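# Drive from lab through corridor into the workshop

## Task

Exit the lab through its door, which is already open, travel down the corridor, open the door to the workshop and drive inside; then release whatever the hands hold and back the robot away from it. The robot must not fall or be left leaning.

## Robot and tools

Robot: a Rainbow Robotics RB-Y1. A wheeled base (0.58 m wide, front edge 0.10 m ahead of the drive axle, rear 0.57 m behind it, sweeps a 0.58 m radius when turning in place; it cannot drive sideways) carries a folding leg and torso, two 7-joint arms each ending in a five-finger hand, and a head with head_camera. Each wrist also has a camera (left_wrist_camera, right_wrist_camera). At the start both elbows are folded with the hands up to 0.32 m in front of the base and 0.76 m wide overall.

Frames: the base frame sits on the floor between the drive wheels, x forward, y left, z up, metres. chest, left_hand and right_hand print in it. The odometry frame is the base frame as it was at the start; base_odometry counts wheel turns only (slip looks like travel), heading in rad, positive left, -3.142 to 3.142.

move: one action per call. Use "base", "joints" or both (plus optional min_time_s), or "target" alone (plus optional min_time_s). Everything named starts together.
- base: one object {"x_m_s", "turn_rad_s", "for_s"}: a velocity command, not a position. x_m_s is forward speed in m/s (0.005 to 1.5 either sign, or 0); turn_rad_s is turn rate in rad/s, positive = left (0.02 to 1.509 either sign, or 0); for_s is how long, 0.1 to 5 s, then the base stops. Omitted velocities are 0. Distance is roughly speed × time, less for short runs (acceleration 0.4-0.5 m/s², turns 0.5 rad/s²). If |x| + 0.27|turn| exceeds 1.5 both get scaled down.
- joints: one flat object of absolute targets keyed by joint name, radians for torso/arm/head joints. Torso: torso_squat_rad 0-1.2, torso_shift_rad -0.3-0.6, torso_pitch_rad -0.2-1.4 (positive bows forward), torso_yaw_rad -1.5-1.5 (positive left). Per arm: shoulder pitch (negative swings forward/up), shoulder roll (left positive / right negative lifts outward), shoulder yaw, elbow (0 straight, negative bends), forearm roll, wrist pitch, hand roll. head_pan_rad -0.523-0.523 (positive left), head_tilt_rad -0.35-1.57 (positive down). Hand motors <side>_hand_little/ring/middle/index/thumb_bend/thumb_turn take -1 (closed) to +1 (open) targets; <side>_hand_force_limit (-1 to 1, about 0 to 10 N, 15 N for thumb) and <side>_hand_speed (-0.96 to 1) are settings. They start at 0 and -0.8.
- target: moves one hand to an absolute pose: side "left" or "right", x, y, z in metres in the base frame (-3 to 3) for the hand point, and quat_wxyz in the same form the hand lines print. It is checked first; a refusal moves nothing and the hand status says "refused" with a reason; otherwise "reached" (within 10 mm and 2 degrees) or "short". The path bends on long moves, so use several short steps. It cannot start while an earlier move still runs.
- min_time_s (0.1-8): minimum duration of arm, head, torso motions.
- cameras: list of "head_camera", "left_wrist_camera", "right_wrist_camera" or "all"; [] for none.
- blocking: true (default) returns after everything rests; false returns in about 0.5 s while motion continues.

wait(seconds 0-10, cameras) lets time pass and returns state. stop brakes all running motions. zoom_image(camera, region [x0,y0,x1,y1] pixels, max 504×504) enlarges part of the latest image. show_instructions shows reference pages. finished_scene ends the scene irreversibly.

Results: base_status, joint_status and hand statuses read moving, done (for the base: velocity sent for its full time, even if blocked), off_target, not_followed, or stops: contact_stop, time_out, limit_stop_at_<name>. An uncommanded stop or refusal cancels the rest of that reply's move/wait/finished_scene calls. lidar_m lists 12 distances from the base origin, 30-degree sectors starting straight ahead and going counter-clockwise (4th left, 7th behind, 10th right), seen at 0.23 m height; "-" is nothing. motor_effort gives wheel motor effort in percent (positive pushes forward); effort at rest out of range means pushing on something. Hand lines give load per finger motor in N, and <side>_hand_stopped_by shows target/force/stalled/moving/fault per motor.

Door work: turn or drive to face the door, grip or push its handle/leaf with a hand (wrap around handles 0.025 m or thicker with the thumb turned in, thumb_turn -1), then drive or swing the arm so the door opens, release, and drive through. Torso limits combine: squat+shift <= 1.52, squat-shift+pitch <= 1.57, shift+0.5pitch-0.4squat <= 0.7, shift+0.3pitch-0.5squat <= 0.39.

Avoid: driving fast into walls or doors (tipping, damage), ramming doors that do not yield, the body catching on edges while wheels push, bending or braking hard with arms stretched forward, arm pressing on arm, large finger forces, and stalled wheels (motors cut out for 2 s). Contact torque at a joint's limit (shoulders 65.8, elbow 33.8, wrist joints 23.5 N m) freezes the robot 10 s; overheated motors (80 °C) freeze it 30-60 s. End with the robot upright, the hand released and clear of the door, inside the workshop.

Each tool is called in YAML: its name, and indented under it one key for each argument.

Reference images:

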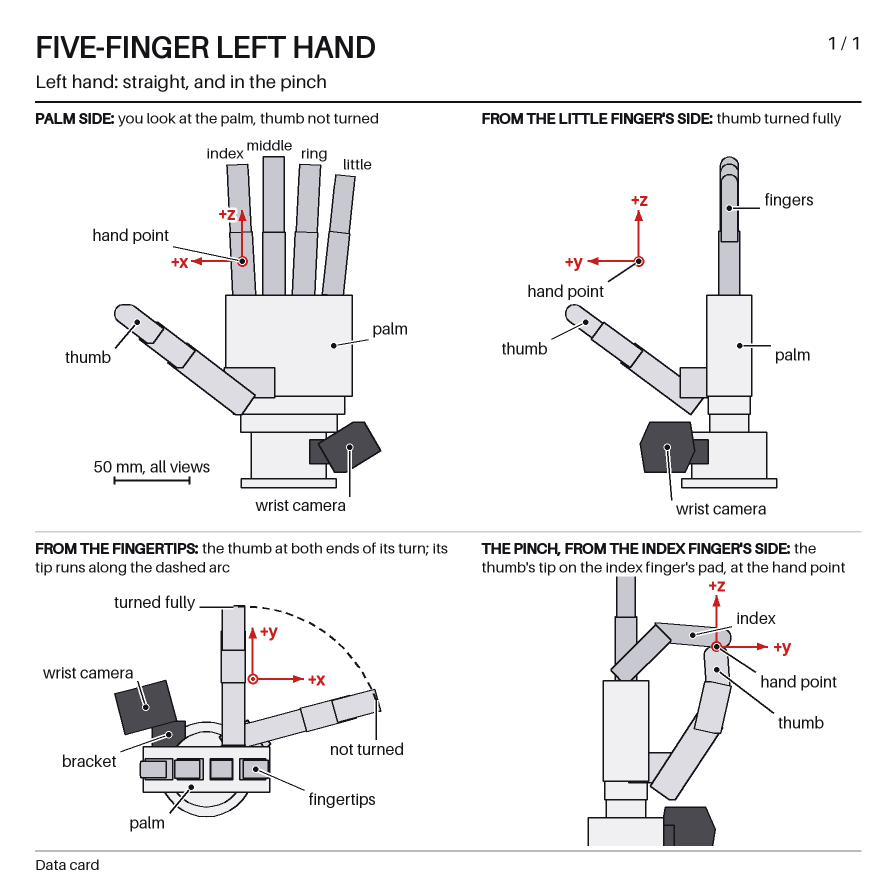

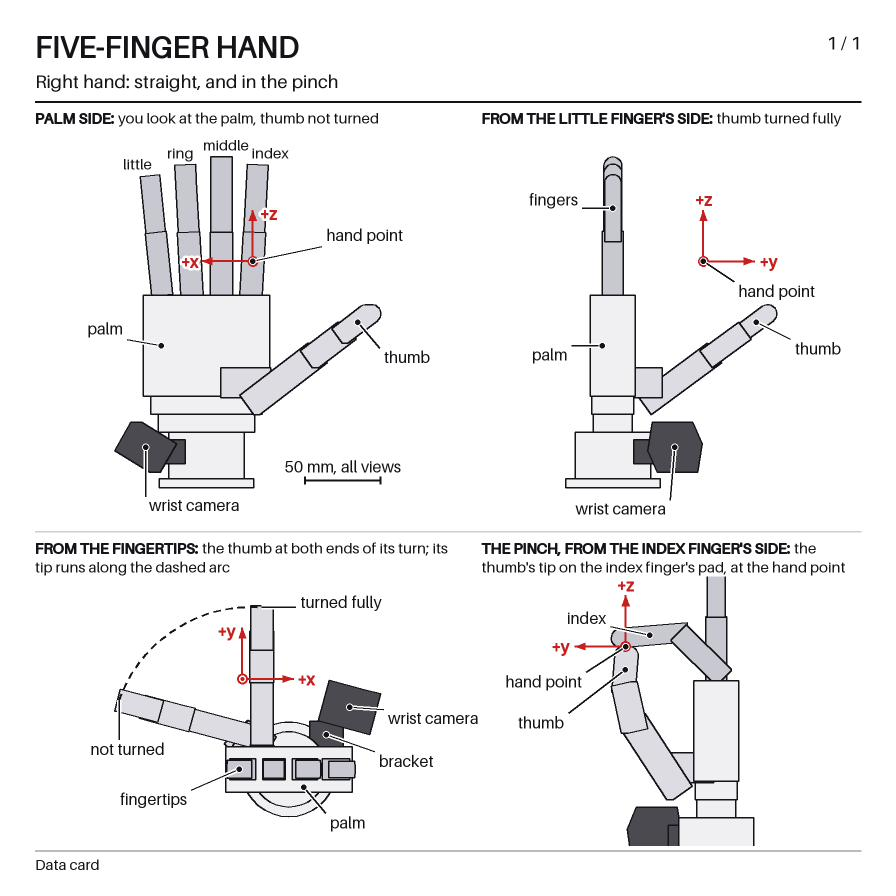

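## Session

move:

Scene clock: 0.00 s.
Joint torques (N m): no reading
External joint torques (N m): no reading
Wrist force (N): no reading
Wrist torque (N m): no reading
Wrist force, peak (N): no reading
base_odometry: x=+0.000 y=+0.000 heading=+0.000
lidar_m: 7.82 2.61 2.67 2.17 3.08 4.05 3.17 3.30 2.33 2.18 2.22 -
base_status: not commanded
joint_positions: torso_squat_rad=+0.350 torso_shift_rad=+0.000 torso_pitch_rad=+0.000 torso_yaw_rad=+0.000 left_shoulder_pitch_rad=-0.005 left_shoulder_roll_rad=+0.105 left_shoulder_yaw_rad=-0.012 left_elbow_rad=-2.118 left_forearm_roll_rad=+0.015 left_wrist_pitch_rad=+0.671 left_hand_roll_rad=-0.033 right_shoulder_pitch_rad=-0.027 right_shoulder_roll_rad=-0.074 right_shoulder_yaw_rad=+0.018 right_elbow_rad=-2.115 right_forearm_roll_rad=-0.036 right_wrist_pitch_rad=+1.244 right_hand_roll_rad=+0.042 head_pan_rad=+0.000 head_tilt_rad=+0.400 left_hand_little=+1.000 left_hand_ring=+1.000 left_hand_middle=+1.000 left_hand_index=+1.000 left_hand_thumb_turn=+1.000 left_hand_thumb_bend=+1.000 left_hand_force_limit=+0.000 left_hand_speed=-0.800 right_hand_little=+1.000 right_hand_ring=+1.000 right_hand_middle=+1.000 right_hand_index=+1.000 right_hand_thumb_turn=+1.000 right_hand_thumb_bend=+1.000 right_hand_force_limit=+0.000 right_hand_speed=-0.800
joint_status: not commanded
wheel_motors_off: 0
left_hand_stopped_by: target,target,target,target,target,target
right_hand_stopped_by: target,target,target,target,target,target
left_little_load_n: 0.0
left_ring_load_n: 0.0
left_middle_load_n: 0.0
left_index_load_n: 0.0
left_thumb_bend_load_n: 0.0
left_thumb_turn_load_n: 0.0
right_little_load_n: 0.0
right_ring_load_n: 0.0
right_middle_load_n: 0.0
right_index_load_n: 0.0
right_thumb_bend_load_n: 0.0
right_thumb_turn_load_n: 0.0
motor_effort: left_wheel=-2 right_wheel=-3
chest: x=-0.2280 y=-0.0005 z=+1.2475 quat_wxyz=(+1.000, +0.000, +0.000, +0.000) (m; base frame)
left_hand: x=+0.3054 y=+0.2075 z=+1.0639 quat_wxyz=(+0.495, -0.492, +0.564, -0.441) (m; base frame)
right_hand: x=+0.2187 y=-0.1995 z=+0.9425 quat_wxyz=(+0.292, -0.671, +0.602, -0.320) (m; base frame)
pictures: head_camera, left_wrist_camera, right_wrist_camera

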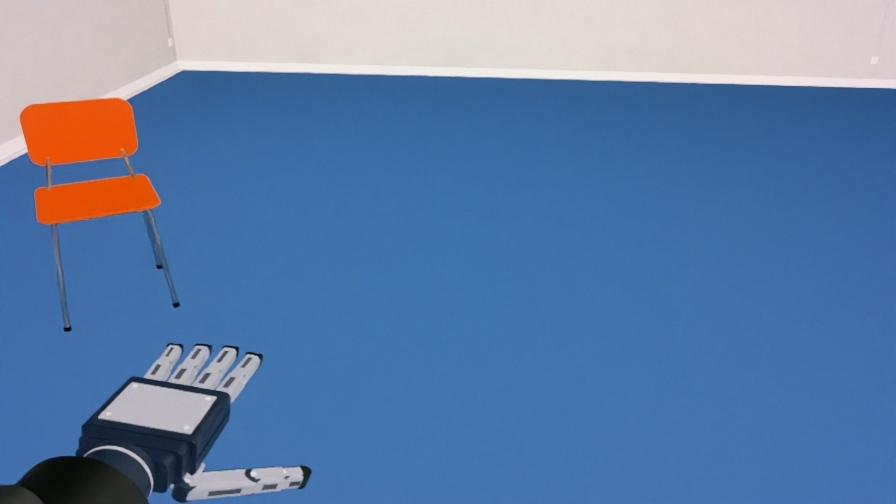

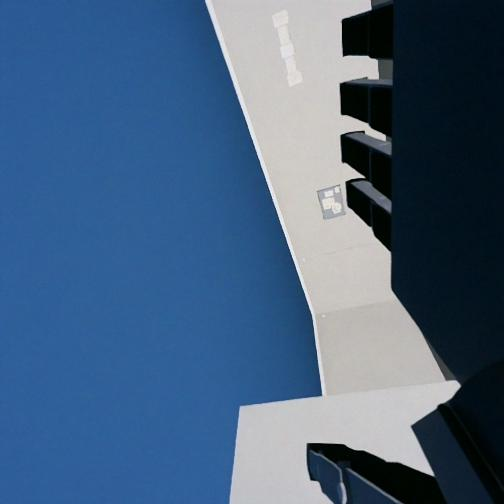

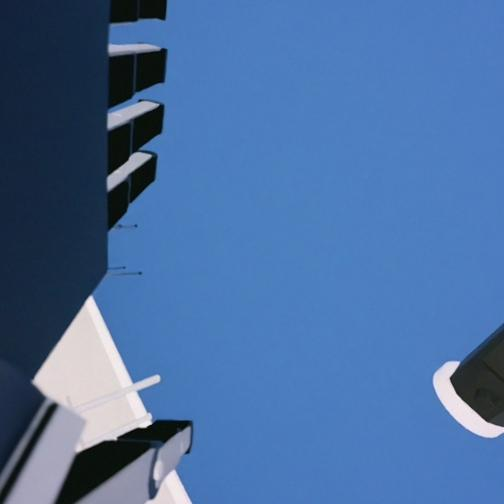

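move:
  joints: {"head_tilt_rad": 0.1, "head_pan_rad": 0.5}
  cameras: ["head_camera"]

move:
  joints: {"head_tilt_rad": 0.1, "head_pan_rad": -0.5}
  cameras: ["head_camera"]

Scene clock: 7.17 s.
Joint torques (N m): left_arm=[-11.67 1.64 1.62 -10.48 -0.28 -2.05 -0.07] | right_arm=[-10.5 -0.99 -0.99 -9.39 0.59 -1.44 0.02]
External joint torques (N m): left_arm=[-0.69 0.17 0.4 -0.46 -0.23 0.03 -0.07] | right_arm=[-0.14 0.36 -0.19 -0.34 0.35 0.14 0.02]
Wrist force (N): left_arm=[2.1 10.3 -10.1] | right_arm=[-3.1 1.4 2.4]
Wrist torque (N m): left_arm=[1.23 -0.99 0.41] | right_arm=[-0.43 0.27 0.11]
Wrist force, peak (N): left_arm=[1.7 10.7 -10.5] | right_arm=[-3.2 1.4 2.6]
move: done
base_odometry: x=+0.000 y=+0.000 heading=+0.000
lidar_m: 7.82 2.62 2.66 2.17 3.09 4.03 3.17 3.30 2.32 2.19 2.20 -
base_status: not commanded
joint_positions: torso_squat_rad=+0.350 torso_shift_rad=+0.000 torso_pitch_rad=+0.000 torso_yaw_rad=+0.000 left_shoulder_pitch_rad=-0.005 left_shoulder_roll_rad=+0.105 left_shoulder_yaw_rad=-0.012 left_elbow_rad=-2.118 left_forearm_roll_rad=+0.015 left_wrist_pitch_rad=+0.671 left_hand_roll_rad=-0.033 right_shoulder_pitch_rad=-0.027 right_shoulder_roll_rad=-0.074 right_shoulder_yaw_rad=+0.018 right_elbow_rad=-2.115 right_forearm_roll_rad=-0.036 right_wrist_pitch_rad=+1.244 right_hand_roll_rad=+0.042 head_pan_rad=+0.500 head_tilt_rad=+0.100 left_hand_little=+1.000 left_hand_ring=+1.000 left_hand_middle=+1.000 left_hand_index=+1.000 left_hand_thumb_turn=+1.000 left_hand_thumb_bend=+1.000 left_hand_force_limit=+0.000 left_hand_speed=-0.800 right_hand_little=+1.000 right_hand_ring=+1.000 right_hand_middle=+1.000 right_hand_index=+1.000 right_hand_thumb_turn=+1.000 right_hand_thumb_bend=+1.000 right_hand_force_limit=+0.000 right_hand_speed=-0.800
joint_status: all done
wheel_motors_off: 0
left_hand_stopped_by: target,target,target,target,target,target
right_hand_stopped_by: target,target,target,target,target,target
left_little_load_n: 0.0
left_ring_load_n: -0.5
left_middle_load_n: 0.0
left_index_load_n: 0.0
left_thumb_bend_load_n: 0.0
left_thumb_turn_load_n: 0.0
right_little_load_n: 0.0
right_ring_load_n: -0.5
right_middle_load_n: 0.0
right_index_load_n: 0.0
right_thumb_bend_load_n: 0.0
right_thumb_turn_load_n: 0.0
motor_effort: left_wheel=-2(4) right_wheel=-2(3)
chest: x=-0.2280 y=-0.0005 z=+1.2475 quat_wxyz=(+1.000, +0.000, +0.000, +0.000)
left_hand: x=+0.3054 y=+0.2075 z=+1.0639 quat_wxyz=(+0.495, -0.492, +0.564, -0.441)
right_hand: x=+0.2187 y=-0.1995 z=+0.9425 quat_wxyz=(+0.292, -0.671, +0.602, -0.320)

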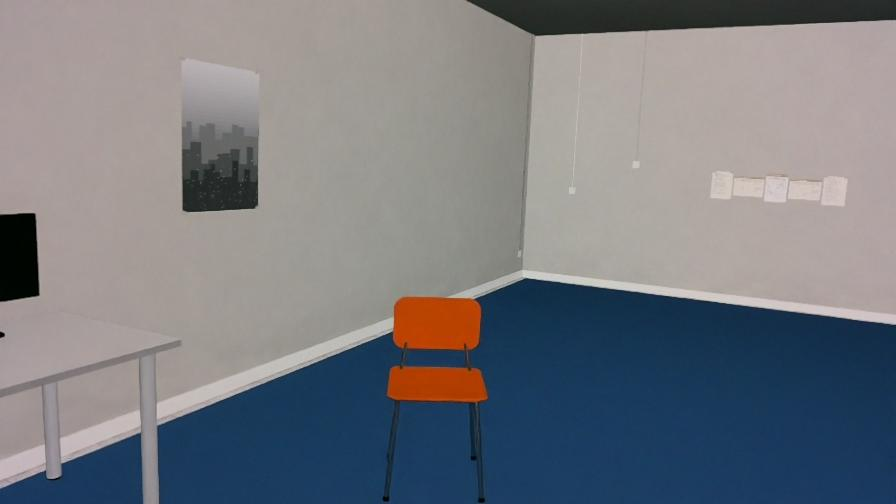

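Scene clock: 8.50 s.
Joint torques (N m): left_arm=[-11.77 2 1.47 -10.5 -0.23 -2.06 0] | right_arm=[-10.53 -1.07 -1.45 -9.31 0.49 -1.52 0.2]
External joint torques (N m): left_arm=[-0.8 0.54 0.25 -0.47 -0.18 0.02 0] | right_arm=[-0.18 0.27 -0.66 -0.25 0.24 0.06 0.2]
Wrist force (N): left_arm=[1.8 10.1 -9.9] | right_arm=[-3.2 1.2 2.4]
Wrist torque (N m): left_arm=[1.20 -0.93 0.40] | right_arm=[-0.45 0.28 0.09]
Wrist force, peak (N): left_arm=[2.0 10.6 -10.2] | right_arm=[-3.2 1.4 2.7]
move: done
base_odometry: x=+0.000 y=+0.000 heading=+0.000
lidar_m: 7.81 2.61 2.64 2.16 3.08 4.05 3.15 3.31 2.33 2.18 2.22 -
base_status: not commanded
joint_positions: torso_squat_rad=+0.350 torso_shift_rad=+0.000 torso_pitch_rad=+0.000 torso_yaw_rad=+0.000 left_shoulder_pitch_rad=-0.005 left_shoulder_roll_rad=+0.105 left_shoulder_yaw_rad=-0.012 left_elbow_rad=-2.118 left_forearm_roll_rad=+0.015 left_wrist_pitch_rad=+0.671 left_hand_roll_rad=-0.033 right_shoulder_pitch_rad=-0.027 right_shoulder_roll_rad=-0.074 right_shoulder_yaw_rad=+0.018 right_elbow_rad=-2.115 right_forearm_roll_rad=-0.036 right_wrist_pitch_rad=+1.244 right_hand_roll_rad=+0.042 head_pan_rad=-0.500 head_tilt_rad=+0.100 left_hand_little=+1.000 left_hand_ring=+1.000 left_hand_middle=+1.000 left_hand_index=+1.000 left_hand_thumb_turn=+1.000 left_hand_thumb_bend=+1.000 left_hand_force_limit=+0.000 left_hand_speed=-0.800 right_hand_little=+1.000 right_hand_ring=+1.000 right_hand_middle=+1.000 right_hand_index=+1.000 right_hand_thumb_turn=+1.000 right_hand_thumb_bend=+1.000 right_hand_force_limit=+0.000 right_hand_speed=-0.800
joint_status: all done
wheel_motors_off: 0
left_hand_stopped_by: target,target,target,target,target,target
right_hand_stopped_by: target,target,target,target,target,target
left_little_load_n: 0.0
left_ring_load_n: 0.0
left_middle_load_n: 0.0
left_index_load_n: -0.5
left_thumb_bend_load_n: 0.0
left_thumb_turn_load_n: 0.0
right_little_load_n: 0.0
right_ring_load_n: 0.0
right_middle_load_n: 0.0
right_index_load_n: 0.0
right_thumb_bend_load_n: 0.0
right_thumb_turn_load_n: 0.0
motor_effort: left_wheel=-1(3) right_wheel=-2(3)
chest: x=-0.2280 y=-0.0005 z=+1.2475 quat_wxyz=(+1.000, +0.000, +0.000, +0.000)
left_hand: x=+0.3054 y=+0.2075 z=+1.0639 quat_wxyz=(+0.495, -0.492, +0.564, -0.441)
right_hand: x=+0.2187 y=-0.1995 z=+0.9425 quat_wxyz=(+0.292, -0.671, +0.602, -0.320)

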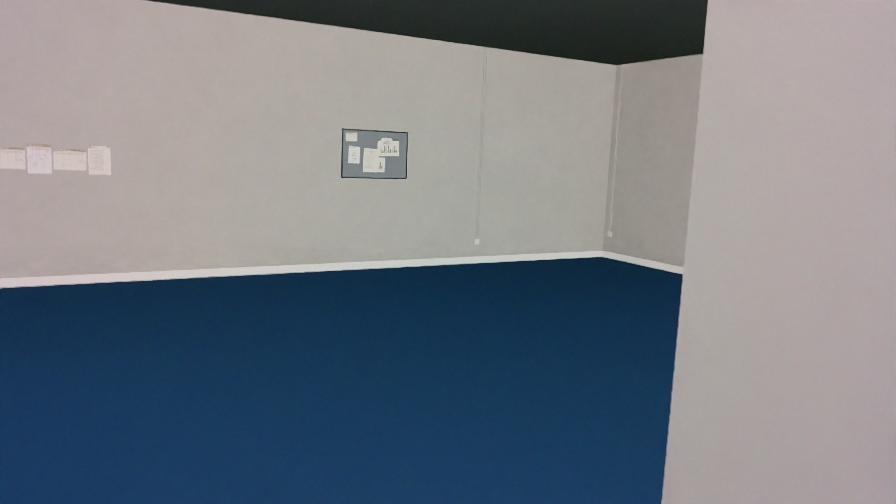

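move:
  joints: {"left_shoulder_pitch_rad":0,"left_shoulder_roll_rad":0.08,"left_shoulder_yaw_rad":0,"left_elbow_rad":0,"left_forearm_roll_rad":0,"left_wrist_pitch_rad":0,"left_hand_roll_rad":1.57,"right_shoulder_pitch_rad":0,"right_shoulder_roll_rad":-0.08,"right_shoulder_yaw_rad":0,"right_elbow_rad":0,"right_forearm_roll_rad":0,"right_wrist_pitch_rad":0,"right_hand_roll_rad":-1.57,"head_pan_rad":0,"head_tilt_rad":0.25}
  min_time_s: 2
  cameras: ["head_camera"]

move:
  base: {"turn_rad_s": 0.7, "for_s": 2.0}
  cameras: ["head_camera"]

move:
  base: {"turn_rad_s": 0.7, "for_s": 1.5}
  cameras: ["head_camera"]

move:
  base: {"turn_rad_s": 0.7, "for_s": 1.5}
  cameras: ["head_camera"]

Scene clock: 29.17 s.
Joint torques (N m): left_arm=[-1.45 1.69 1.24 1.02 -0.47 0.01 -0.28] | right_arm=[-0.41 -2.61 -1.94 1.22 0.45 0.09 0.33]
External joint torques (N m): left_arm=[-1.14 -0.66 1.21 -0.16 -0.47 0.11 -0.28] | right_arm=[-0.15 0.03 -1.91 0.03 0.45 0.14 0.33]
Wrist force (N): left_arm=[0.9 5.1 -5.0] | right_arm=[-2.8 -2.3 4.7]
Wrist torque (N m): left_arm=[0.62 -0.74 0.60] | right_arm=[-0.79 0.19 -0.01]
Wrist force, peak (N): left_arm=[2.0 10.8 -10.4] | right_arm=[-3.0 -2.4 4.9]
move: done
base_odometry: x=+0.000 y=+0.000 heading=+0.000
lidar_m: 7.82 2.61 2.66 2.17 3.09 4.04 3.15 3.32 2.33 2.19 2.21 -
base_status: not commanded
joint_positions: torso_squat_rad=+0.350 torso_shift_rad=+0.000 torso_pitch_rad=+0.000 torso_yaw_rad=+0.000 left_shoulder_pitch_rad=+0.000 left_shoulder_roll_rad=+0.080 left_shoulder_yaw_rad=+0.000 left_elbow_rad=+0.000 left_forearm_roll_rad=+0.000 left_wrist_pitch_rad=+0.000 left_hand_roll_rad=+1.570 right_shoulder_pitch_rad=+0.000 right_shoulder_roll_rad=-0.080 right_shoulder_yaw_rad=+0.000 right_elbow_rad=+0.000 right_forearm_roll_rad=+0.000 right_wrist_pitch_rad=+0.000 right_hand_roll_rad=-1.570 head_pan_rad=+0.000 head_tilt_rad=+0.250 left_hand_little=+1.000 left_hand_ring=+1.000 left_hand_middle=+1.000 left_hand_index=+1.000 left_hand_thumb_turn=+1.000 left_hand_thumb_bend=+1.000 left_hand_force_limit=+0.000 left_hand_speed=-0.800 right_hand_little=+1.000 right_hand_ring=+1.000 right_hand_middle=+1.000 right_hand_index=+1.000 right_hand_thumb_turn=+1.000 right_hand_thumb_bend=+1.000 right_hand_force_limit=+0.000 right_hand_speed=-0.800
joint_status: all done
wheel_motors_off: 0
left_hand_stopped_by: target,target,target,target,target,target
right_hand_stopped_by: target,target,target,target,target,target
left_little_load_n: 0.0
left_ring_load_n: 0.0
left_middle_load_n: 0.0
left_index_load_n: 0.0
left_thumb_bend_load_n: 0.0
left_thumb_turn_load_n: 0.0
right_little_load_n: 0.0
right_ring_load_n: 0.0
right_middle_load_n: -0.5
right_index_load_n: 0.0
right_thumb_bend_load_n: 0.0
right_thumb_turn_load_n: 0.0
motor_effort: left_wheel=+1(4) right_wheel=-3(3)
chest: x=-0.2280 y=-0.0005 z=+1.2475 quat_wxyz=(+1.000, +0.000, +0.000, +0.000)
left_hand: x=-0.1974 y=+0.2242 z=+0.5166 quat_wxyz=(+0.040, -0.999, +0.000, +0.000)
right_hand: x=-0.1973 y=-0.2250 z=+0.5166 quat_wxyz=(+0.000, -0.001, +0.999, -0.040)

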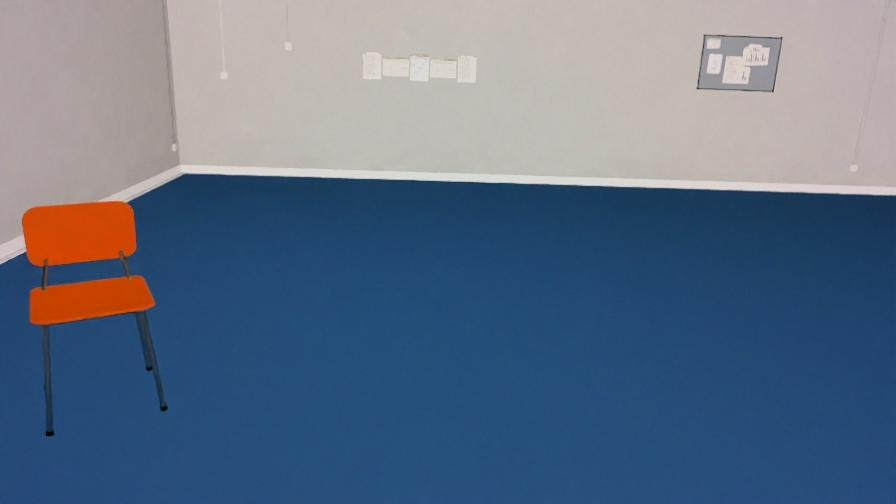

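Scene clock: 33.00 s.
Joint torques (N m): left_arm=[-1.41 1.86 1.53 0.97 -0.45 -0.01 -0.42] | right_arm=[-0.44 -2.83 -2.02 1.23 0.46 0.16 0.35]
External joint torques (N m): left_arm=[-1.1 -0.5 1.5 -0.2 -0.46 0.09 -0.42] | right_arm=[-0.18 -0.2 -1.98 0.04 0.47 0.21 0.35]
Wrist force (N): left_arm=[1.2 5.3 -4.7] | right_arm=[-2.8 -2.5 4.6]
Wrist torque (N m): left_arm=[0.63 -0.75 0.61] | right_arm=[-0.81 0.18 -0.01]
Wrist force, peak (N): left_arm=[0.8 5.6 -5.4] | right_arm=[-2.9 -2.5 4.8]
move: done
base_odometry: x=+0.000 y=+0.000 heading=+1.399
lidar_m: 2.17 3.02 3.57 4.09 3.86 2.45 2.17 2.20 2.58 7.83 5.77 2.62
base_status: done (sent for 2 of 2 s)
joint_positions: torso_squat_rad=+0.350 torso_shift_rad=+0.000 torso_pitch_rad=+0.000 torso_yaw_rad=+0.000 left_shoulder_pitch_rad=+0.000 left_shoulder_roll_rad=+0.080 left_shoulder_yaw_rad=+0.000 left_elbow_rad=+0.000 left_forearm_roll_rad=+0.000 left_wrist_pitch_rad=+0.000 left_hand_roll_rad=+1.570 right_shoulder_pitch_rad=+0.000 right_shoulder_roll_rad=-0.080 right_shoulder_yaw_rad=+0.000 right_elbow_rad=+0.000 right_forearm_roll_rad=+0.000 right_wrist_pitch_rad=+0.000 right_hand_roll_rad=-1.570 head_pan_rad=+0.000 head_tilt_rad=+0.250 left_hand_little=+1.000 left_hand_ring=+1.000 left_hand_middle=+1.000 left_hand_index=+1.000 left_hand_thumb_turn=+1.000 left_hand_thumb_bend=+1.000 left_hand_force_limit=+0.000 left_hand_speed=-0.800 right_hand_little=+1.000 right_hand_ring=+1.000 right_hand_middle=+1.000 right_hand_index=+1.000 right_hand_thumb_turn=+1.000 right_hand_thumb_bend=+1.000 right_hand_force_limit=+0.000 right_hand_speed=-0.800
joint_status: not commanded
wheel_motors_off: 0
left_hand_stopped_by: target,target,target,target,target,target
right_hand_stopped_by: target,target,target,target,target,target
left_little_load_n: 0.0
left_ring_load_n: 0.0
left_middle_load_n: 0.0
left_index_load_n: 0.0
left_thumb_bend_load_n: 0.0
left_thumb_turn_load_n: 0.0
right_little_load_n: 0.0
right_ring_load_n: 0.0
right_middle_load_n: -0.5
right_index_load_n: 0.0
right_thumb_bend_load_n: 0.0
right_thumb_turn_load_n: 0.0
motor_effort: left_wheel=+5(39) right_wheel=+10(42)
chest: x=-0.2280 y=-0.0005 z=+1.2475 quat_wxyz=(+1.000, +0.000, +0.000, +0.000)
left_hand: x=-0.1973 y=+0.2241 z=+0.5166 quat_wxyz=(+0.040, -0.999, +0.000, +0.000)
right_hand: x=-0.1973 y=-0.2251 z=+0.5166 quat_wxyz=(+0.000, -0.001, +0.999, -0.040)

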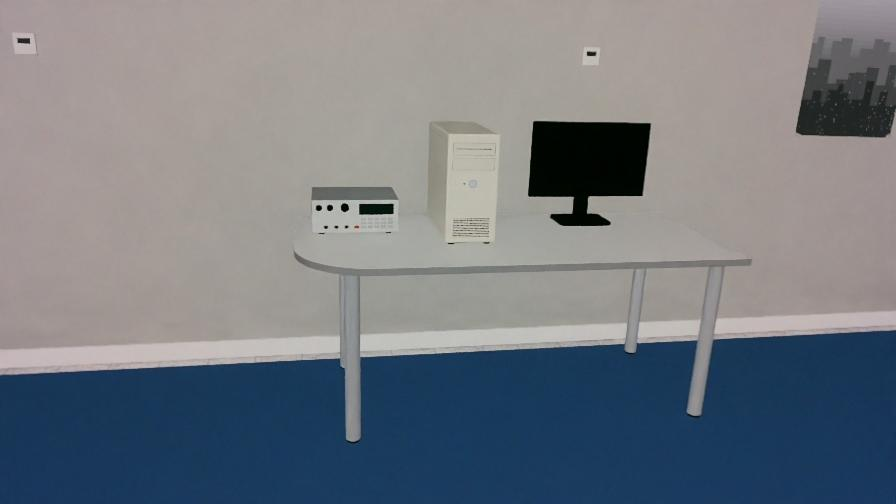

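Scene clock: 36.37 s.
Joint torques (N m): left_arm=[-0.9 1.98 1.68 0.98 -0.45 -0.06 -0.24] | right_arm=[-0.43 -2.69 -1.85 1.28 0.55 0.15 0.25]
External joint torques (N m): left_arm=[-0.59 -0.38 1.65 -0.19 -0.46 0.04 -0.24] | right_arm=[-0.17 -0.06 -1.82 0.09 0.55 0.2 0.25]
Wrist force (N): left_arm=[0.7 4.9 -5.2] | right_arm=[-2.8 -2.3 4.5]
Wrist torque (N m): left_arm=[0.57 -0.70 0.59] | right_arm=[-0.78 0.19 -0.01]
Wrist force, peak (N): left_arm=[1.3 5.5 -5.4] | right_arm=[-3.1 -2.5 4.6]
move: done
base_odometry: x=+0.000 y=+0.000 heading=+2.449
lidar_m: 3.58 4.09 3.16 2.45 2.16 2.17 2.55 7.86 5.75 2.68 2.16 3.03
base_status: done (sent for 1.5 of 1.5 s)
joint_positions: torso_squat_rad=+0.350 torso_shift_rad=+0.000 torso_pitch_rad=+0.000 torso_yaw_rad=+0.000 left_shoulder_pitch_rad=+0.000 left_shoulder_roll_rad=+0.080 left_shoulder_yaw_rad=+0.000 left_elbow_rad=+0.000 left_forearm_roll_rad=+0.000 left_wrist_pitch_rad=+0.000 left_hand_roll_rad=+1.570 right_shoulder_pitch_rad=+0.000 right_shoulder_roll_rad=-0.080 right_shoulder_yaw_rad=+0.000 right_elbow_rad=+0.000 right_forearm_roll_rad=+0.000 right_wrist_pitch_rad=+0.000 right_hand_roll_rad=-1.570 head_pan_rad=+0.000 head_tilt_rad=+0.250 left_hand_little=+1.000 left_hand_ring=+1.000 left_hand_middle=+1.000 left_hand_index=+1.000 left_hand_thumb_turn=+1.000 left_hand_thumb_bend=+1.000 left_hand_force_limit=+0.000 left_hand_speed=-0.800 right_hand_little=+1.000 right_hand_ring=+1.000 right_hand_middle=+1.000 right_hand_index=+1.000 right_hand_thumb_turn=+1.000 right_hand_thumb_bend=+1.000 right_hand_force_limit=+0.000 right_hand_speed=-0.800
joint_status: not commanded
wheel_motors_off: 0
left_hand_stopped_by: target,target,target,target,target,target
right_hand_stopped_by: target,target,target,target,target,target
left_little_load_n: 0.0
left_ring_load_n: 0.0
left_middle_load_n: 0.0
left_index_load_n: 0.0
left_thumb_bend_load_n: -0.5
left_thumb_turn_load_n: -0.5
right_little_load_n: 0.0
right_ring_load_n: 0.0
right_middle_load_n: 0.0
right_index_load_n: 0.0
right_thumb_bend_load_n: 0.0
right_thumb_turn_load_n: 0.0
motor_effort: left_wheel=+3(17) right_wheel=+11(39)
chest: x=-0.2280 y=-0.0005 z=+1.2475 quat_wxyz=(+1.000, +0.000, +0.000, +0.000)
left_hand: x=-0.1973 y=+0.2241 z=+0.5166 quat_wxyz=(+0.040, -0.999, +0.000, +0.000)
right_hand: x=-0.1973 y=-0.2251 z=+0.5166 quat_wxyz=(+0.000, -0.001, +0.999, -0.040)

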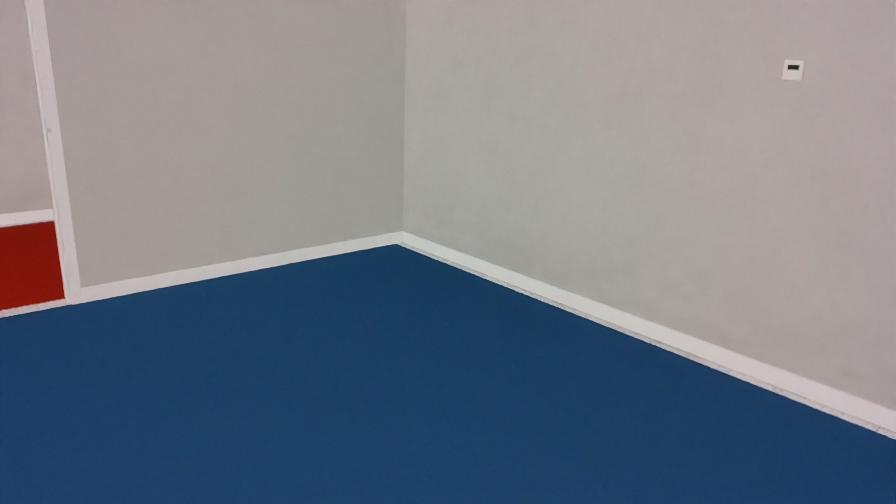

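Scene clock: 39.73 s.
Joint torques (N m): left_arm=[-1.04 1.84 1.37 1.05 -0.53 -0.1 -0.29] | right_arm=[-0.71 -2.6 -1.99 1.13 0.48 0.13 0.31]
External joint torques (N m): left_arm=[-0.73 -0.52 1.34 -0.12 -0.53 0 -0.29] | right_arm=[-0.45 0.02 -1.96 -0.06 0.48 0.18 0.31]
Wrist force (N): left_arm=[1.0 5.1 -5.1] | right_arm=[-2.8 -2.4 4.8]
Wrist torque (N m): left_arm=[0.64 -0.74 0.60] | right_arm=[-0.82 0.18 0.00]
Wrist force, peak (N): left_arm=[1.0 5.5 -5.4] | right_arm=[-2.8 -2.5 4.8]
move: done
base_odometry: x=+0.000 y=+0.000 heading=-2.785
lidar_m: 3.15 2.45 2.16 2.16 2.56 7.81 5.72 2.68 2.20 3.06 3.60 4.09
base_status: done (sent for 1.5 of 1.5 s)
joint_positions: torso_squat_rad=+0.350 torso_shift_rad=+0.000 torso_pitch_rad=+0.000 torso_yaw_rad=+0.000 left_shoulder_pitch_rad=+0.000 left_shoulder_roll_rad=+0.080 left_shoulder_yaw_rad=+0.000 left_elbow_rad=+0.000 left_forearm_roll_rad=+0.000 left_wrist_pitch_rad=+0.000 left_hand_roll_rad=+1.570 right_shoulder_pitch_rad=+0.000 right_shoulder_roll_rad=-0.080 right_shoulder_yaw_rad=+0.000 right_elbow_rad=+0.000 right_forearm_roll_rad=+0.000 right_wrist_pitch_rad=+0.000 right_hand_roll_rad=-1.570 head_pan_rad=+0.000 head_tilt_rad=+0.250 left_hand_little=+1.000 left_hand_ring=+1.000 left_hand_middle=+1.000 left_hand_index=+1.000 left_hand_thumb_turn=+1.000 left_hand_thumb_bend=+1.000 left_hand_force_limit=+0.000 left_hand_speed=-0.800 right_hand_little=+1.000 right_hand_ring=+1.000 right_hand_middle=+1.000 right_hand_index=+1.000 right_hand_thumb_turn=+1.000 right_hand_thumb_bend=+1.000 right_hand_force_limit=+0.000 right_hand_speed=-0.800
joint_status: not commanded
wheel_motors_off: 0
left_hand_stopped_by: target,target,target,target,target,target
right_hand_stopped_by: target,target,target,target,target,target
left_little_load_n: 0.0
left_ring_load_n: 0.0
left_middle_load_n: 0.0
left_index_load_n: 0.0
left_thumb_bend_load_n: 0.0
left_thumb_turn_load_n: 0.0
right_little_load_n: 0.0
right_ring_load_n: 0.0
right_middle_load_n: 0.0
right_index_load_n: 0.0
right_thumb_bend_load_n: 0.0
right_thumb_turn_load_n: 0.0
motor_effort: left_wheel=+5(17) right_wheel=+11(38)
chest: x=-0.2280 y=-0.0005 z=+1.2475 quat_wxyz=(+1.000, +0.000, +0.000, +0.000)
left_hand: x=-0.1973 y=+0.2241 z=+0.5166 quat_wxyz=(+0.040, -0.999, +0.000, +0.000)
right_hand: x=-0.1973 y=-0.2251 z=+0.5166 quat_wxyz=(+0.000, -0.001, +0.999, -0.040)

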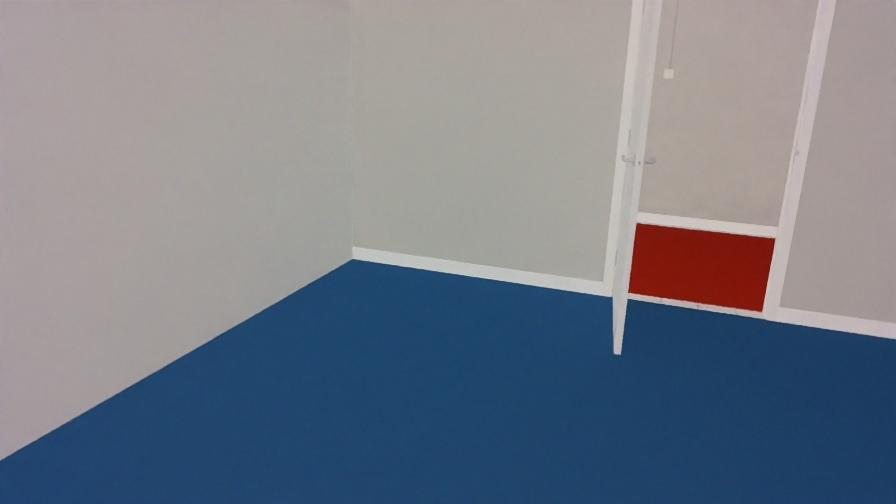

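move:
  base: {"turn_rad_s": -0.4, "for_s": 0.94}
  cameras: ["head_camera"]

Scene clock: 73.30 s.
Joint torques (N m): left_arm=[-0.8 1.81 1.37 0.9 -0.45 -0.19 -0.18] | right_arm=[-0.31 -2.42 -2.15 1.07 0.53 0.16 0.23]
External joint torques (N m): left_arm=[-0.49 -0.55 1.33 -0.27 -0.46 -0.09 -0.18] | right_arm=[-0.05 0.21 -2.12 -0.12 0.53 0.21 0.23]
Wrist force (N): left_arm=[1.2 5.0 -4.8] | right_arm=[-2.8 -2.3 4.7]
Wrist torque (N m): left_arm=[0.55 -0.75 0.60] | right_arm=[-0.79 0.17 0.00]
Wrist force, peak (N): left_arm=[1.4 5.6 -5.1] | right_arm=[-2.8 -2.3 4.9]
move: done
base_odometry: x=+0.000 y=+0.000 heading=+3.126
lidar_m: 3.16 3.30 2.29 2.16 2.20 - 7.82 2.67 2.69 2.20 3.08 4.02
base_status: done (sent for 0.93 of 0.93 s)
joint_positions: torso_squat_rad=+0.350 torso_shift_rad=+0.000 torso_pitch_rad=+0.000 torso_yaw_rad=+0.000 left_shoulder_pitch_rad=+0.000 left_shoulder_roll_rad=+0.080 left_shoulder_yaw_rad=+0.000 left_elbow_rad=+0.000 left_forearm_roll_rad=+0.000 left_wrist_pitch_rad=+0.000 left_hand_roll_rad=+1.570 right_shoulder_pitch_rad=+0.000 right_shoulder_roll_rad=-0.080 right_shoulder_yaw_rad=+0.000 right_elbow_rad=+0.000 right_forearm_roll_rad=+0.000 right_wrist_pitch_rad=+0.000 right_hand_roll_rad=-1.570 head_pan_rad=+0.000 head_tilt_rad=+0.250 left_hand_little=+1.000 left_hand_ring=+1.000 left_hand_middle=+1.000 left_hand_index=+1.000 left_hand_thumb_turn=+1.000 left_hand_thumb_bend=+1.000 left_hand_force_limit=+0.000 left_hand_speed=-0.800 right_hand_little=+1.000 right_hand_ring=+1.000 right_hand_middle=+1.000 right_hand_index=+1.000 right_hand_thumb_turn=+1.000 right_hand_thumb_bend=+1.000 right_hand_force_limit=+0.000 right_hand_speed=-0.800
joint_status: not commanded
wheel_motors_off: 0
left_hand_stopped_by: target,target,target,target,target,target
right_hand_stopped_by: target,target,target,target,target,target
left_little_load_n: 0.0
left_ring_load_n: 0.0
left_middle_load_n: 0.0
left_index_load_n: 0.0
left_thumb_bend_load_n: 0.0
left_thumb_turn_load_n: 0.0
right_little_load_n: 0.0
right_ring_load_n: 0.0
right_middle_load_n: 0.0
right_index_load_n: 0.0
right_thumb_bend_load_n: 0.0
right_thumb_turn_load_n: 0.0
motor_effort: left_wheel=+17(27) right_wheel=-10(32)
chest: x=-0.2280 y=-0.0005 z=+1.2475 quat_wxyz=(+1.000, +0.000, +0.000, +0.000)
left_hand: x=-0.1973 y=+0.2242 z=+0.5166 quat_wxyz=(+0.040, -0.999, +0.000, +0.000)
right_hand: x=-0.1973 y=-0.2250 z=+0.5166 quat_wxyz=(+0.000, -0.001, +0.999, -0.040)

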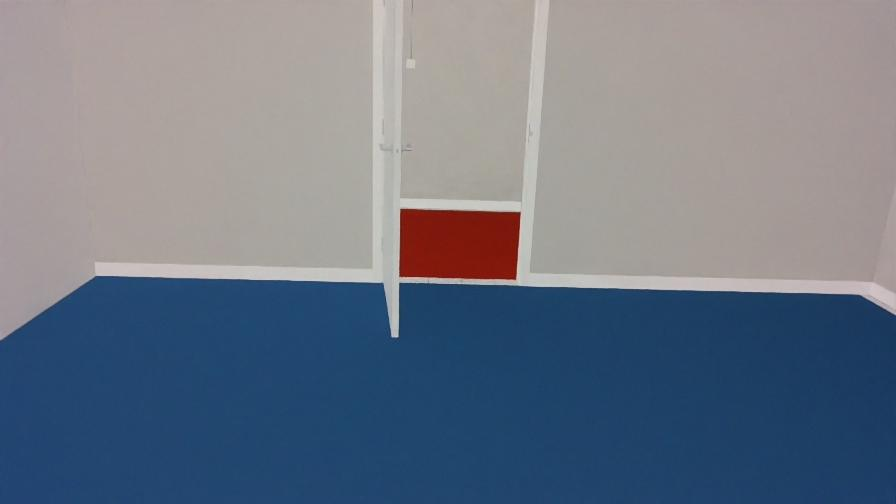

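move:
  base: {"turn_rad_s": -0.3, "for_s": 0.8}

move:
  base: {"x_m_s": 0.5, "for_s": 2.6}

move:
  base: {"turn_rad_s": 0.3, "for_s": 1.1}
  joints: {"head_tilt_rad": 0.35}
  cameras: ["head_camera"]

Scene clock: 118.10 s.
Joint torques (N m): left_arm=[-0.88 1.99 1.49 1.04 -0.56 -0.09 -0.2] | right_arm=[-0.45 -2.42 -1.97 1.04 0.57 0.21 0.26]
External joint torques (N m): left_arm=[-0.56 -0.36 1.46 -0.13 -0.57 0.01 -0.2] | right_arm=[-0.19 0.22 -1.94 -0.15 0.57 0.26 0.26]
Wrist force (N): left_arm=[0.9 5.2 -4.9] | right_arm=[-2.8 -2.3 4.6]
Wrist torque (N m): left_arm=[0.66 -0.73 0.58] | right_arm=[-0.80 0.19 -0.01]
Wrist force, peak (N): left_arm=[1.0 5.8 -5.1] | right_arm=[-2.9 -2.3 4.9]
move: done
base_odometry: x=+0.000 y=+0.000 heading=+2.887
lidar_m: 4.08 3.14 2.59 2.16 2.15 2.43 7.87 6.68 2.69 3.02 2.16 3.41
base_status: done (sent for 0.8 of 0.8 s)
joint_positions: torso_squat_rad=+0.350 torso_shift_rad=+0.000 torso_pitch_rad=+0.000 torso_yaw_rad=+0.000 left_shoulder_pitch_rad=+0.000 left_shoulder_roll_rad=+0.080 left_shoulder_yaw_rad=+0.000 left_elbow_rad=+0.000 left_forearm_roll_rad=+0.000 left_wrist_pitch_rad=+0.000 left_hand_roll_rad=+1.570 right_shoulder_pitch_rad=+0.000 right_shoulder_roll_rad=-0.080 right_shoulder_yaw_rad=+0.000 right_elbow_rad=+0.000 right_forearm_roll_rad=+0.000 right_wrist_pitch_rad=+0.000 right_hand_roll_rad=-1.570 head_pan_rad=+0.000 head_tilt_rad=+0.250 left_hand_little=+1.000 left_hand_ring=+1.000 left_hand_middle=+1.000 left_hand_index=+1.000 left_hand_thumb_turn=+1.000 left_hand_thumb_bend=+1.000 left_hand_force_limit=+0.000 left_hand_speed=-0.800 right_hand_little=+1.000 right_hand_ring=+1.000 right_hand_middle=+1.000 right_hand_index=+1.000 right_hand_thumb_turn=+1.000 right_hand_thumb_bend=+1.000 right_hand_force_limit=+0.000 right_hand_speed=-0.800
joint_status: not commanded
wheel_motors_off: 0
left_hand_stopped_by: target,target,target,target,target,target
right_hand_stopped_by: target,target,target,target,target,target
left_little_load_n: 0.0
left_ring_load_n: 0.0
left_middle_load_n: 0.0
left_index_load_n: 0.0
left_thumb_bend_load_n: 0.0
left_thumb_turn_load_n: 0.0
right_little_load_n: 0.0
right_ring_load_n: 0.0
right_middle_load_n: 0.0
right_index_load_n: 0.0
right_thumb_bend_load_n: 0.0
right_thumb_turn_load_n: 0.0
motor_effort: left_wheel=-2(40) right_wheel=-10(42)
chest: x=-0.2280 y=-0.0005 z=+1.2475 quat_wxyz=(+1.000, +0.000, +0.000, +0.000)
left_hand: x=-0.1972 y=+0.2242 z=+0.5166 quat_wxyz=(+0.040, -0.999, +0.000, +0.000)
right_hand: x=-0.1973 y=-0.2250 z=+0.5166 quat_wxyz=(+0.000, -0.001, +0.999, -0.040)
pictures: none

Scene clock: 122.13 s.
Joint torques (N m): left_arm=[-0.32 1.73 1.32 0.85 -0.44 -0.14 -0.31] | right_arm=[0.44 -2.61 -2 1.49 0.52 0.14 0.27]
External joint torques (N m): left_arm=[0 -0.62 1.29 -0.32 -0.44 -0.04 -0.31] | right_arm=[0.7 0.02 -1.97 0.3 0.52 0.19 0.27]
Wrist force (N): left_arm=[1.2 5.3 -4.8] | right_arm=[-2.8 -2.5 4.5]
Wrist torque (N m): left_arm=[0.65 -0.76 0.62] | right_arm=[-0.82 0.18 -0.01]
Wrist force, peak (N): left_arm=[1.4 5.8 -5.0] | right_arm=[-3.1 -2.3 4.8]
move: done
base_odometry: x=-1.258 y=+0.328 heading=+2.886
lidar_m: 2.83 2.00 3.04 2.56 2.55 2.90 - 3.60 2.23 2.63 2.63 2.96
base_status: done (sent for 2.6 of 2.6 s)
joint_positions: torso_squat_rad=+0.350 torso_shift_rad=+0.000 torso_pitch_rad=+0.000 torso_yaw_rad=+0.000 left_shoulder_pitch_rad=+0.000 left_shoulder_roll_rad=+0.080 left_shoulder_yaw_rad=+0.000 left_elbow_rad=+0.000 left_forearm_roll_rad=+0.000 left_wrist_pitch_rad=+0.000 left_hand_roll_rad=+1.570 right_shoulder_pitch_rad=+0.000 right_shoulder_roll_rad=-0.080 right_shoulder_yaw_rad=+0.000 right_elbow_rad=+0.000 right_forearm_roll_rad=+0.000 right_wrist_pitch_rad=+0.000 right_hand_roll_rad=-1.570 head_pan_rad=+0.000 head_tilt_rad=+0.250 left_hand_little=+1.000 left_hand_ring=+1.000 left_hand_middle=+1.000 left_hand_index=+1.000 left_hand_thumb_turn=+1.000 left_hand_thumb_bend=+1.000 left_hand_force_limit=+0.000 left_hand_speed=-0.800 right_hand_little=+1.000 right_hand_ring=+1.000 right_hand_middle=+1.000 right_hand_index=+1.000 right_hand_thumb_turn=+1.000 right_hand_thumb_bend=+1.000 right_hand_force_limit=+0.000 right_hand_speed=-0.800
joint_status: not commanded
wheel_motors_off: 0
left_hand_stopped_by: target,target,target,target,target,target
right_hand_stopped_by: target,target,target,target,target,target
left_little_load_n: 0.0
left_ring_load_n: 0.0
left_middle_load_n: 0.0
left_index_load_n: 0.0
left_thumb_bend_load_n: 0.0
left_thumb_turn_load_n: 0.0
right_little_load_n: 0.0
right_ring_load_n: 0.0
right_middle_load_n: 0.0
right_index_load_n: 0.0
right_thumb_bend_load_n: 0.0
right_thumb_turn_load_n: 0.0
motor_effort: left_wheel=-5(44) right_wheel=+1(43)
chest: x=-0.2279 y=-0.0005 z=+1.2475 quat_wxyz=(+1.000, +0.000, +0.000, +0.000)
left_hand: x=-0.1972 y=+0.2242 z=+0.5166 quat_wxyz=(+0.040, -0.999, +0.000, +0.000)
right_hand: x=-0.1972 y=-0.2250 z=+0.5166 quat_wxyz=(+0.000, -0.001, +0.999, -0.040)
pictures: none

Scene clock: 124.20 s.
Joint torques (N m): left_arm=[-0.48 1.86 1.49 1.05 -0.46 -0.17 -0.19] | right_arm=[0.09 -2.97 -2.15 1.41 0.6 0.17 0.35]
External joint torques (N m): left_arm=[-0.17 -0.5 1.46 -0.13 -0.47 -0.07 -0.19] | right_arm=[0.35 -0.35 -2.12 0.22 0.6 0.22 0.35]
Wrist force (N): left_arm=[1.1 5.0 -4.8] | right_arm=[-2.8 -2.3 4.7]
Wrist torque (N m): left_arm=[0.60 -0.74 0.62] | right_arm=[-0.80 0.18 0.00]
Wrist force, peak (N): left_arm=[0.9 5.6 -5.2] | right_arm=[-2.9 -2.5 4.7]
move: done
base_odometry: x=-1.258 y=+0.328 heading=-3.067
lidar_m: 2.00 1.99 2.63 2.54 2.67 3.71 - 3.30 2.22 2.65 2.74 2.90
base_status: done (sent for 1.1 of 1.1 s)
joint_positions: torso_squat_rad=+0.350 torso_shift_rad=+0.000 torso_pitch_rad=+0.000 torso_yaw_rad=+0.000 left_shoulder_pitch_rad=+0.000 left_shoulder_roll_rad=+0.080 left_shoulder_yaw_rad=+0.000 left_elbow_rad=+0.000 left_forearm_roll_rad=+0.000 left_wrist_pitch_rad=+0.000 left_hand_roll_rad=+1.570 right_shoulder_pitch_rad=+0.000 right_shoulder_roll_rad=-0.080 right_shoulder_yaw_rad=+0.000 right_elbow_rad=+0.000 right_forearm_roll_rad=+0.000 right_wrist_pitch_rad=+0.000 right_hand_roll_rad=-1.570 head_pan_rad=+0.000 head_tilt_rad=+0.350 left_hand_little=+1.000 left_hand_ring=+1.000 left_hand_middle=+1.000 left_hand_index=+1.000 left_hand_thumb_turn=+1.000 left_hand_thumb_bend=+1.000 left_hand_force_limit=+0.000 left_hand_speed=-0.800 right_hand_little=+1.000 right_hand_ring=+1.000 right_hand_middle=+1.000 right_hand_index=+1.000 right_hand_thumb_turn=+1.000 right_hand_thumb_bend=+1.000 right_hand_force_limit=+0.000 right_hand_speed=-0.800
joint_status: all done
wheel_motors_off: 0
left_hand_stopped_by: target,target,target,target,target,target
right_hand_stopped_by: target,target,target,target,target,target
left_little_load_n: 0.0
left_ring_load_n: 0.0
left_middle_load_n: 0.0
left_index_load_n: 0.0
left_thumb_bend_load_n: 0.0
left_thumb_turn_load_n: 0.0
right_little_load_n: 0.0
right_ring_load_n: 0.0
right_middle_load_n: 0.0
right_index_load_n: 0.0
right_thumb_bend_load_n: 0.0
right_thumb_turn_load_n: 0.0
motor_effort: left_wheel=+1(36) right_wheel=+10(34)
chest: x=-0.2279 y=-0.0006 z=+1.2475 quat_wxyz=(+1.000, +0.000, +0.000, +0.000)
left_hand: x=-0.1972 y=+0.2241 z=+0.5166 quat_wxyz=(+0.040, -0.999, +0.000, +0.000)
right_hand: x=-0.1972 y=-0.2251 z=+0.5166 quat_wxyz=(+0.000, -0.001, +0.999, -0.040)

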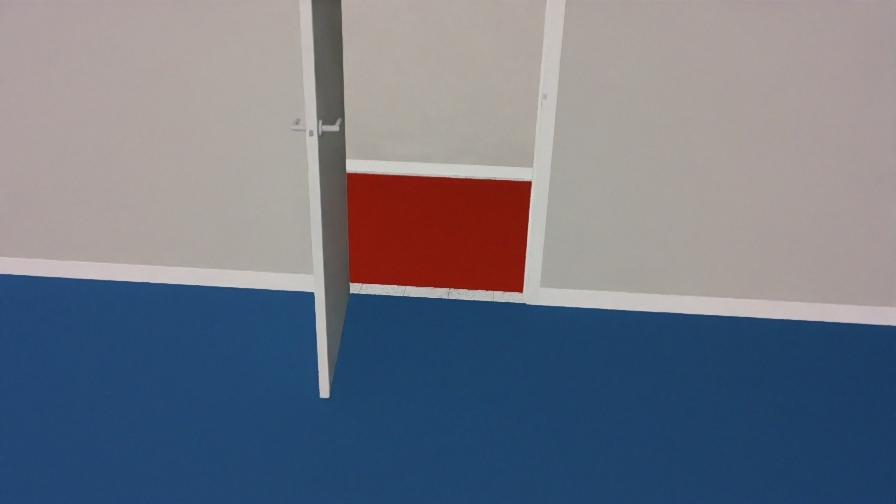

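move:
  base: {"turn_rad_s": -0.2, "for_s": 0.5}

move:
  base: {"x_m_s": 0.4, "for_s": 2.25}

move:
  base: {"turn_rad_s": 0.2, "for_s": 0.88}
  joints: {"head_tilt_rad": 0.6}
  cameras: ["head_camera"]

Scene clock: 156.40 s.
Joint torques (N m): left_arm=[-0.46 1.86 1.56 0.95 -0.57 -0.15 -0.23] | right_arm=[0.19 -2.59 -1.97 1.34 0.55 0.01 0.35]
External joint torques (N m): left_arm=[-0.15 -0.5 1.53 -0.22 -0.58 -0.05 -0.23] | right_arm=[0.45 0.04 -1.93 0.15 0.55 0.06 0.34]
Wrist force (N): left_arm=[0.7 5.1 -5.0] | right_arm=[-2.7 -2.3 4.4]
Wrist torque (N m): left_arm=[0.60 -0.71 0.60] | right_arm=[-0.76 0.17 0.00]
Wrist force, peak (N): left_arm=[1.2 5.7 -5.1] | right_arm=[-2.8 -2.4 4.8]
move: done
base_odometry: x=-1.258 y=+0.328 heading=+3.116
lidar_m: 2.82 2.00 2.71 2.54 2.62 3.38 - 3.61 2.23 2.65 2.67 2.99
base_status: done (sent for 0.5 of 0.5 s)
joint_positions: torso_squat_rad=+0.350 torso_shift_rad=+0.000 torso_pitch_rad=+0.000 torso_yaw_rad=+0.000 left_shoulder_pitch_rad=+0.000 left_shoulder_roll_rad=+0.080 left_shoulder_yaw_rad=+0.000 left_elbow_rad=+0.000 left_forearm_roll_rad=+0.000 left_wrist_pitch_rad=+0.000 left_hand_roll_rad=+1.570 right_shoulder_pitch_rad=+0.000 right_shoulder_roll_rad=-0.080 right_shoulder_yaw_rad=+0.000 right_elbow_rad=+0.000 right_forearm_roll_rad=+0.000 right_wrist_pitch_rad=+0.000 right_hand_roll_rad=-1.570 head_pan_rad=+0.000 head_tilt_rad=+0.350 left_hand_little=+1.000 left_hand_ring=+1.000 left_hand_middle=+1.000 left_hand_index=+1.000 left_hand_thumb_turn=+1.000 left_hand_thumb_bend=+1.000 left_hand_force_limit=+0.000 left_hand_speed=-0.800 right_hand_little=+1.000 right_hand_ring=+1.000 right_hand_middle=+1.000 right_hand_index=+1.000 right_hand_thumb_turn=+1.000 right_hand_thumb_bend=+1.000 right_hand_force_limit=+0.000 right_hand_speed=-0.800
joint_status: not commanded
wheel_motors_off: 0
left_hand_stopped_by: target,target,target,target,target,target
right_hand_stopped_by: target,target,target,target,target,target
left_little_load_n: 0.0
left_ring_load_n: 0.0
left_middle_load_n: 0.0
left_index_load_n: 0.0
left_thumb_bend_load_n: 0.0
left_thumb_turn_load_n: 0.0
right_little_load_n: 0.0
right_ring_load_n: 0.0
right_middle_load_n: 0.0
right_index_load_n: 0.0
right_thumb_bend_load_n: 0.0
right_thumb_turn_load_n: 0.0
motor_effort: left_wheel=-5(19) right_wheel=-10(19)
chest: x=-0.2279 y=-0.0005 z=+1.2475 quat_wxyz=(+1.000, +0.000, +0.000, +0.000)
left_hand: x=-0.1972 y=+0.2242 z=+0.5166 quat_wxyz=(+0.040, -0.999, +0.000, +0.000)
right_hand: x=-0.1972 y=-0.2250 z=+0.5166 quat_wxyz=(+0.000, -0.001, +0.999, -0.040)
pictures: none

Scene clock: 160.03 s.
Joint torques (N m): left_arm=[-0.44 1.93 1.17 0.89 -0.51 -0.15 -0.26] | right_arm=[0.22 -2.5 -1.88 1.59 0.53 0.08 0.37]
External joint torques (N m): left_arm=[-0.13 -0.42 1.13 -0.28 -0.51 -0.05 -0.26] | right_arm=[0.48 0.13 -1.85 0.4 0.53 0.14 0.37]
Wrist force (N): left_arm=[1.2 5.1 -5.0] | right_arm=[-2.8 -2.3 4.4]
Wrist torque (N m): left_arm=[0.62 -0.78 0.61] | right_arm=[-0.79 0.18 -0.01]
Wrist force, peak (N): left_arm=[1.2 5.4 -5.4] | right_arm=[-3.4 -2.3 4.5]
move: done
base_odometry: x=-2.164 y=+0.350 heading=+3.117
lidar_m: 1.91 1.19 2.54 2.62 2.70 3.48 - 2.82 2.75 2.58 2.61 2.04
base_status: done (sent for 2.27 of 2.27 s)
joint_positions: torso_squat_rad=+0.350 torso_shift_rad=+0.000 torso_pitch_rad=+0.000 torso_yaw_rad=+0.000 left_shoulder_pitch_rad=+0.000 left_shoulder_roll_rad=+0.080 left_shoulder_yaw_rad=+0.000 left_elbow_rad=+0.000 left_forearm_roll_rad=+0.000 left_wrist_pitch_rad=+0.000 left_hand_roll_rad=+1.570 right_shoulder_pitch_rad=+0.000 right_shoulder_roll_rad=-0.080 right_shoulder_yaw_rad=+0.000 right_elbow_rad=+0.000 right_forearm_roll_rad=+0.000 right_wrist_pitch_rad=+0.000 right_hand_roll_rad=-1.570 head_pan_rad=+0.000 head_tilt_rad=+0.350 left_hand_little=+1.000 left_hand_ring=+1.000 left_hand_middle=+1.000 left_hand_index=+1.000 left_hand_thumb_turn=+1.000 left_hand_thumb_bend=+1.000 left_hand_force_limit=+0.000 left_hand_speed=-0.800 right_hand_little=+1.000 right_hand_ring=+1.000 right_hand_middle=+1.000 right_hand_index=+1.000 right_hand_thumb_turn=+1.000 right_hand_thumb_bend=+1.000 right_hand_force_limit=+0.000 right_hand_speed=-0.800
joint_status: not commanded
wheel_motors_off: 0
left_hand_stopped_by: target,target,target,target,target,target
right_hand_stopped_by: target,target,target,target,target,target
left_little_load_n: 0.0
left_ring_load_n: 0.0
left_middle_load_n: 0.0
left_index_load_n: 0.0
left_thumb_bend_load_n: 0.0
left_thumb_turn_load_n: 0.0
right_little_load_n: 0.0
right_ring_load_n: 0.0
right_middle_load_n: 0.0
right_index_load_n: 0.0
right_thumb_bend_load_n: 0.0
right_thumb_turn_load_n: 0.0
motor_effort: left_wheel=+11(45) right_wheel=-14(32)
chest: x=-0.2279 y=-0.0005 z=+1.2475 quat_wxyz=(+1.000, +0.000, +0.000, +0.000)
left_hand: x=-0.1972 y=+0.2242 z=+0.5166 quat_wxyz=(+0.040, -0.999, +0.000, +0.000)
right_hand: x=-0.1972 y=-0.2250 z=+0.5166 quat_wxyz=(+0.000, -0.001, +0.999, -0.040)
pictures: none

Scene clock: 161.73 s.
Joint torques (N m): left_arm=[-0.75 1.59 1.59 0.92 -0.47 -0.13 -0.27] | right_arm=[0.01 -2.59 -1.66 1.26 0.55 0.08 0.37]
External joint torques (N m): left_arm=[-0.43 -0.77 1.56 -0.25 -0.48 -0.03 -0.27] | right_arm=[0.27 0.03 -1.63 0.08 0.55 0.13 0.37]
Wrist force (N): left_arm=[0.8 5.1 -5.1] | right_arm=[-2.8 -2.3 4.3]
Wrist torque (N m): left_arm=[0.63 -0.70 0.59] | right_arm=[-0.79 0.19 -0.02]
Wrist force, peak (N): left_arm=[1.0 5.7 -5.3] | right_arm=[-2.9 -2.4 4.7]
move: done
base_odometry: x=-2.165 y=+0.350 heading=-2.993
lidar_m: 1.92 1.19 2.66 2.62 2.80 4.15 4.55 2.81 2.62 2.59 2.52 1.96
base_status: done (sent for 0.87 of 0.87 s)
joint_positions: torso_squat_rad=+0.350 torso_shift_rad=+0.000 torso_pitch_rad=+0.000 torso_yaw_rad=+0.000 left_shoulder_pitch_rad=+0.000 left_shoulder_roll_rad=+0.080 left_shoulder_yaw_rad=+0.000 left_elbow_rad=+0.000 left_forearm_roll_rad=+0.000 left_wrist_pitch_rad=+0.000 left_hand_roll_rad=+1.570 right_shoulder_pitch_rad=+0.000 right_shoulder_roll_rad=-0.080 right_shoulder_yaw_rad=+0.000 right_elbow_rad=+0.000 right_forearm_roll_rad=+0.000 right_wrist_pitch_rad=+0.000 right_hand_roll_rad=-1.570 head_pan_rad=+0.000 head_tilt_rad=+0.600 left_hand_little=+1.000 left_hand_ring=+1.000 left_hand_middle=+1.000 left_hand_index=+1.000 left_hand_thumb_turn=+1.000 left_hand_thumb_bend=+1.000 left_hand_force_limit=+0.000 left_hand_speed=-0.800 right_hand_little=+1.000 right_hand_ring=+1.000 right_hand_middle=+1.000 right_hand_index=+1.000 right_hand_thumb_turn=+1.000 right_hand_thumb_bend=+1.000 right_hand_force_limit=+0.000 right_hand_speed=-0.800
joint_status: all done
wheel_motors_off: 0
left_hand_stopped_by: target,target,target,target,target,target
right_hand_stopped_by: target,target,target,target,target,target
left_little_load_n: 0.0
left_ring_load_n: 0.5
left_middle_load_n: 0.0
left_index_load_n: 0.0
left_thumb_bend_load_n: 0.0
left_thumb_turn_load_n: 0.0
right_little_load_n: 0.5
right_ring_load_n: 0.0
right_middle_load_n: 0.0
right_index_load_n: 0.0
right_thumb_bend_load_n: 0.0
right_thumb_turn_load_n: 0.0
motor_effort: left_wheel=-9(33) right_wheel=-5(32)
chest: x=-0.2279 y=-0.0005 z=+1.2475 quat_wxyz=(+1.000, +0.000, +0.000, +0.000)
left_hand: x=-0.1972 y=+0.2241 z=+0.5166 quat_wxyz=(+0.040, -0.999, +0.000, +0.000)
right_hand: x=-0.1972 y=-0.2251 z=+0.5166 quat_wxyz=(+0.000, -0.001, +0.999, -0.040)

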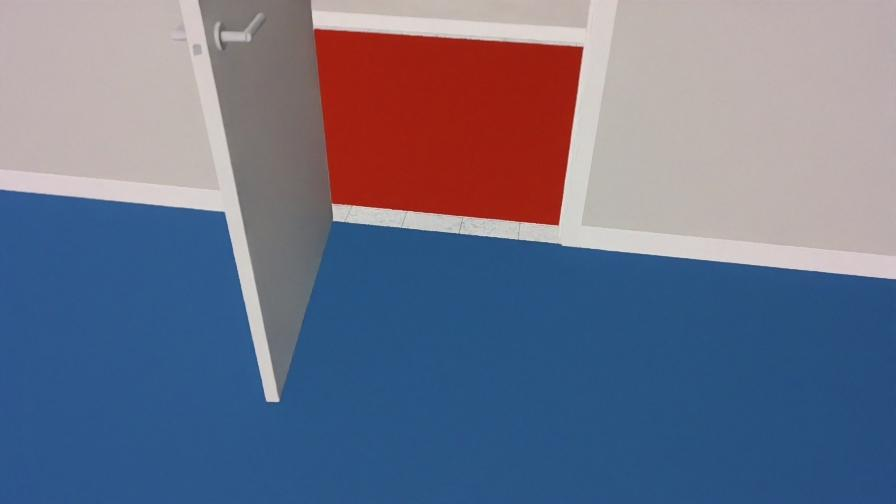

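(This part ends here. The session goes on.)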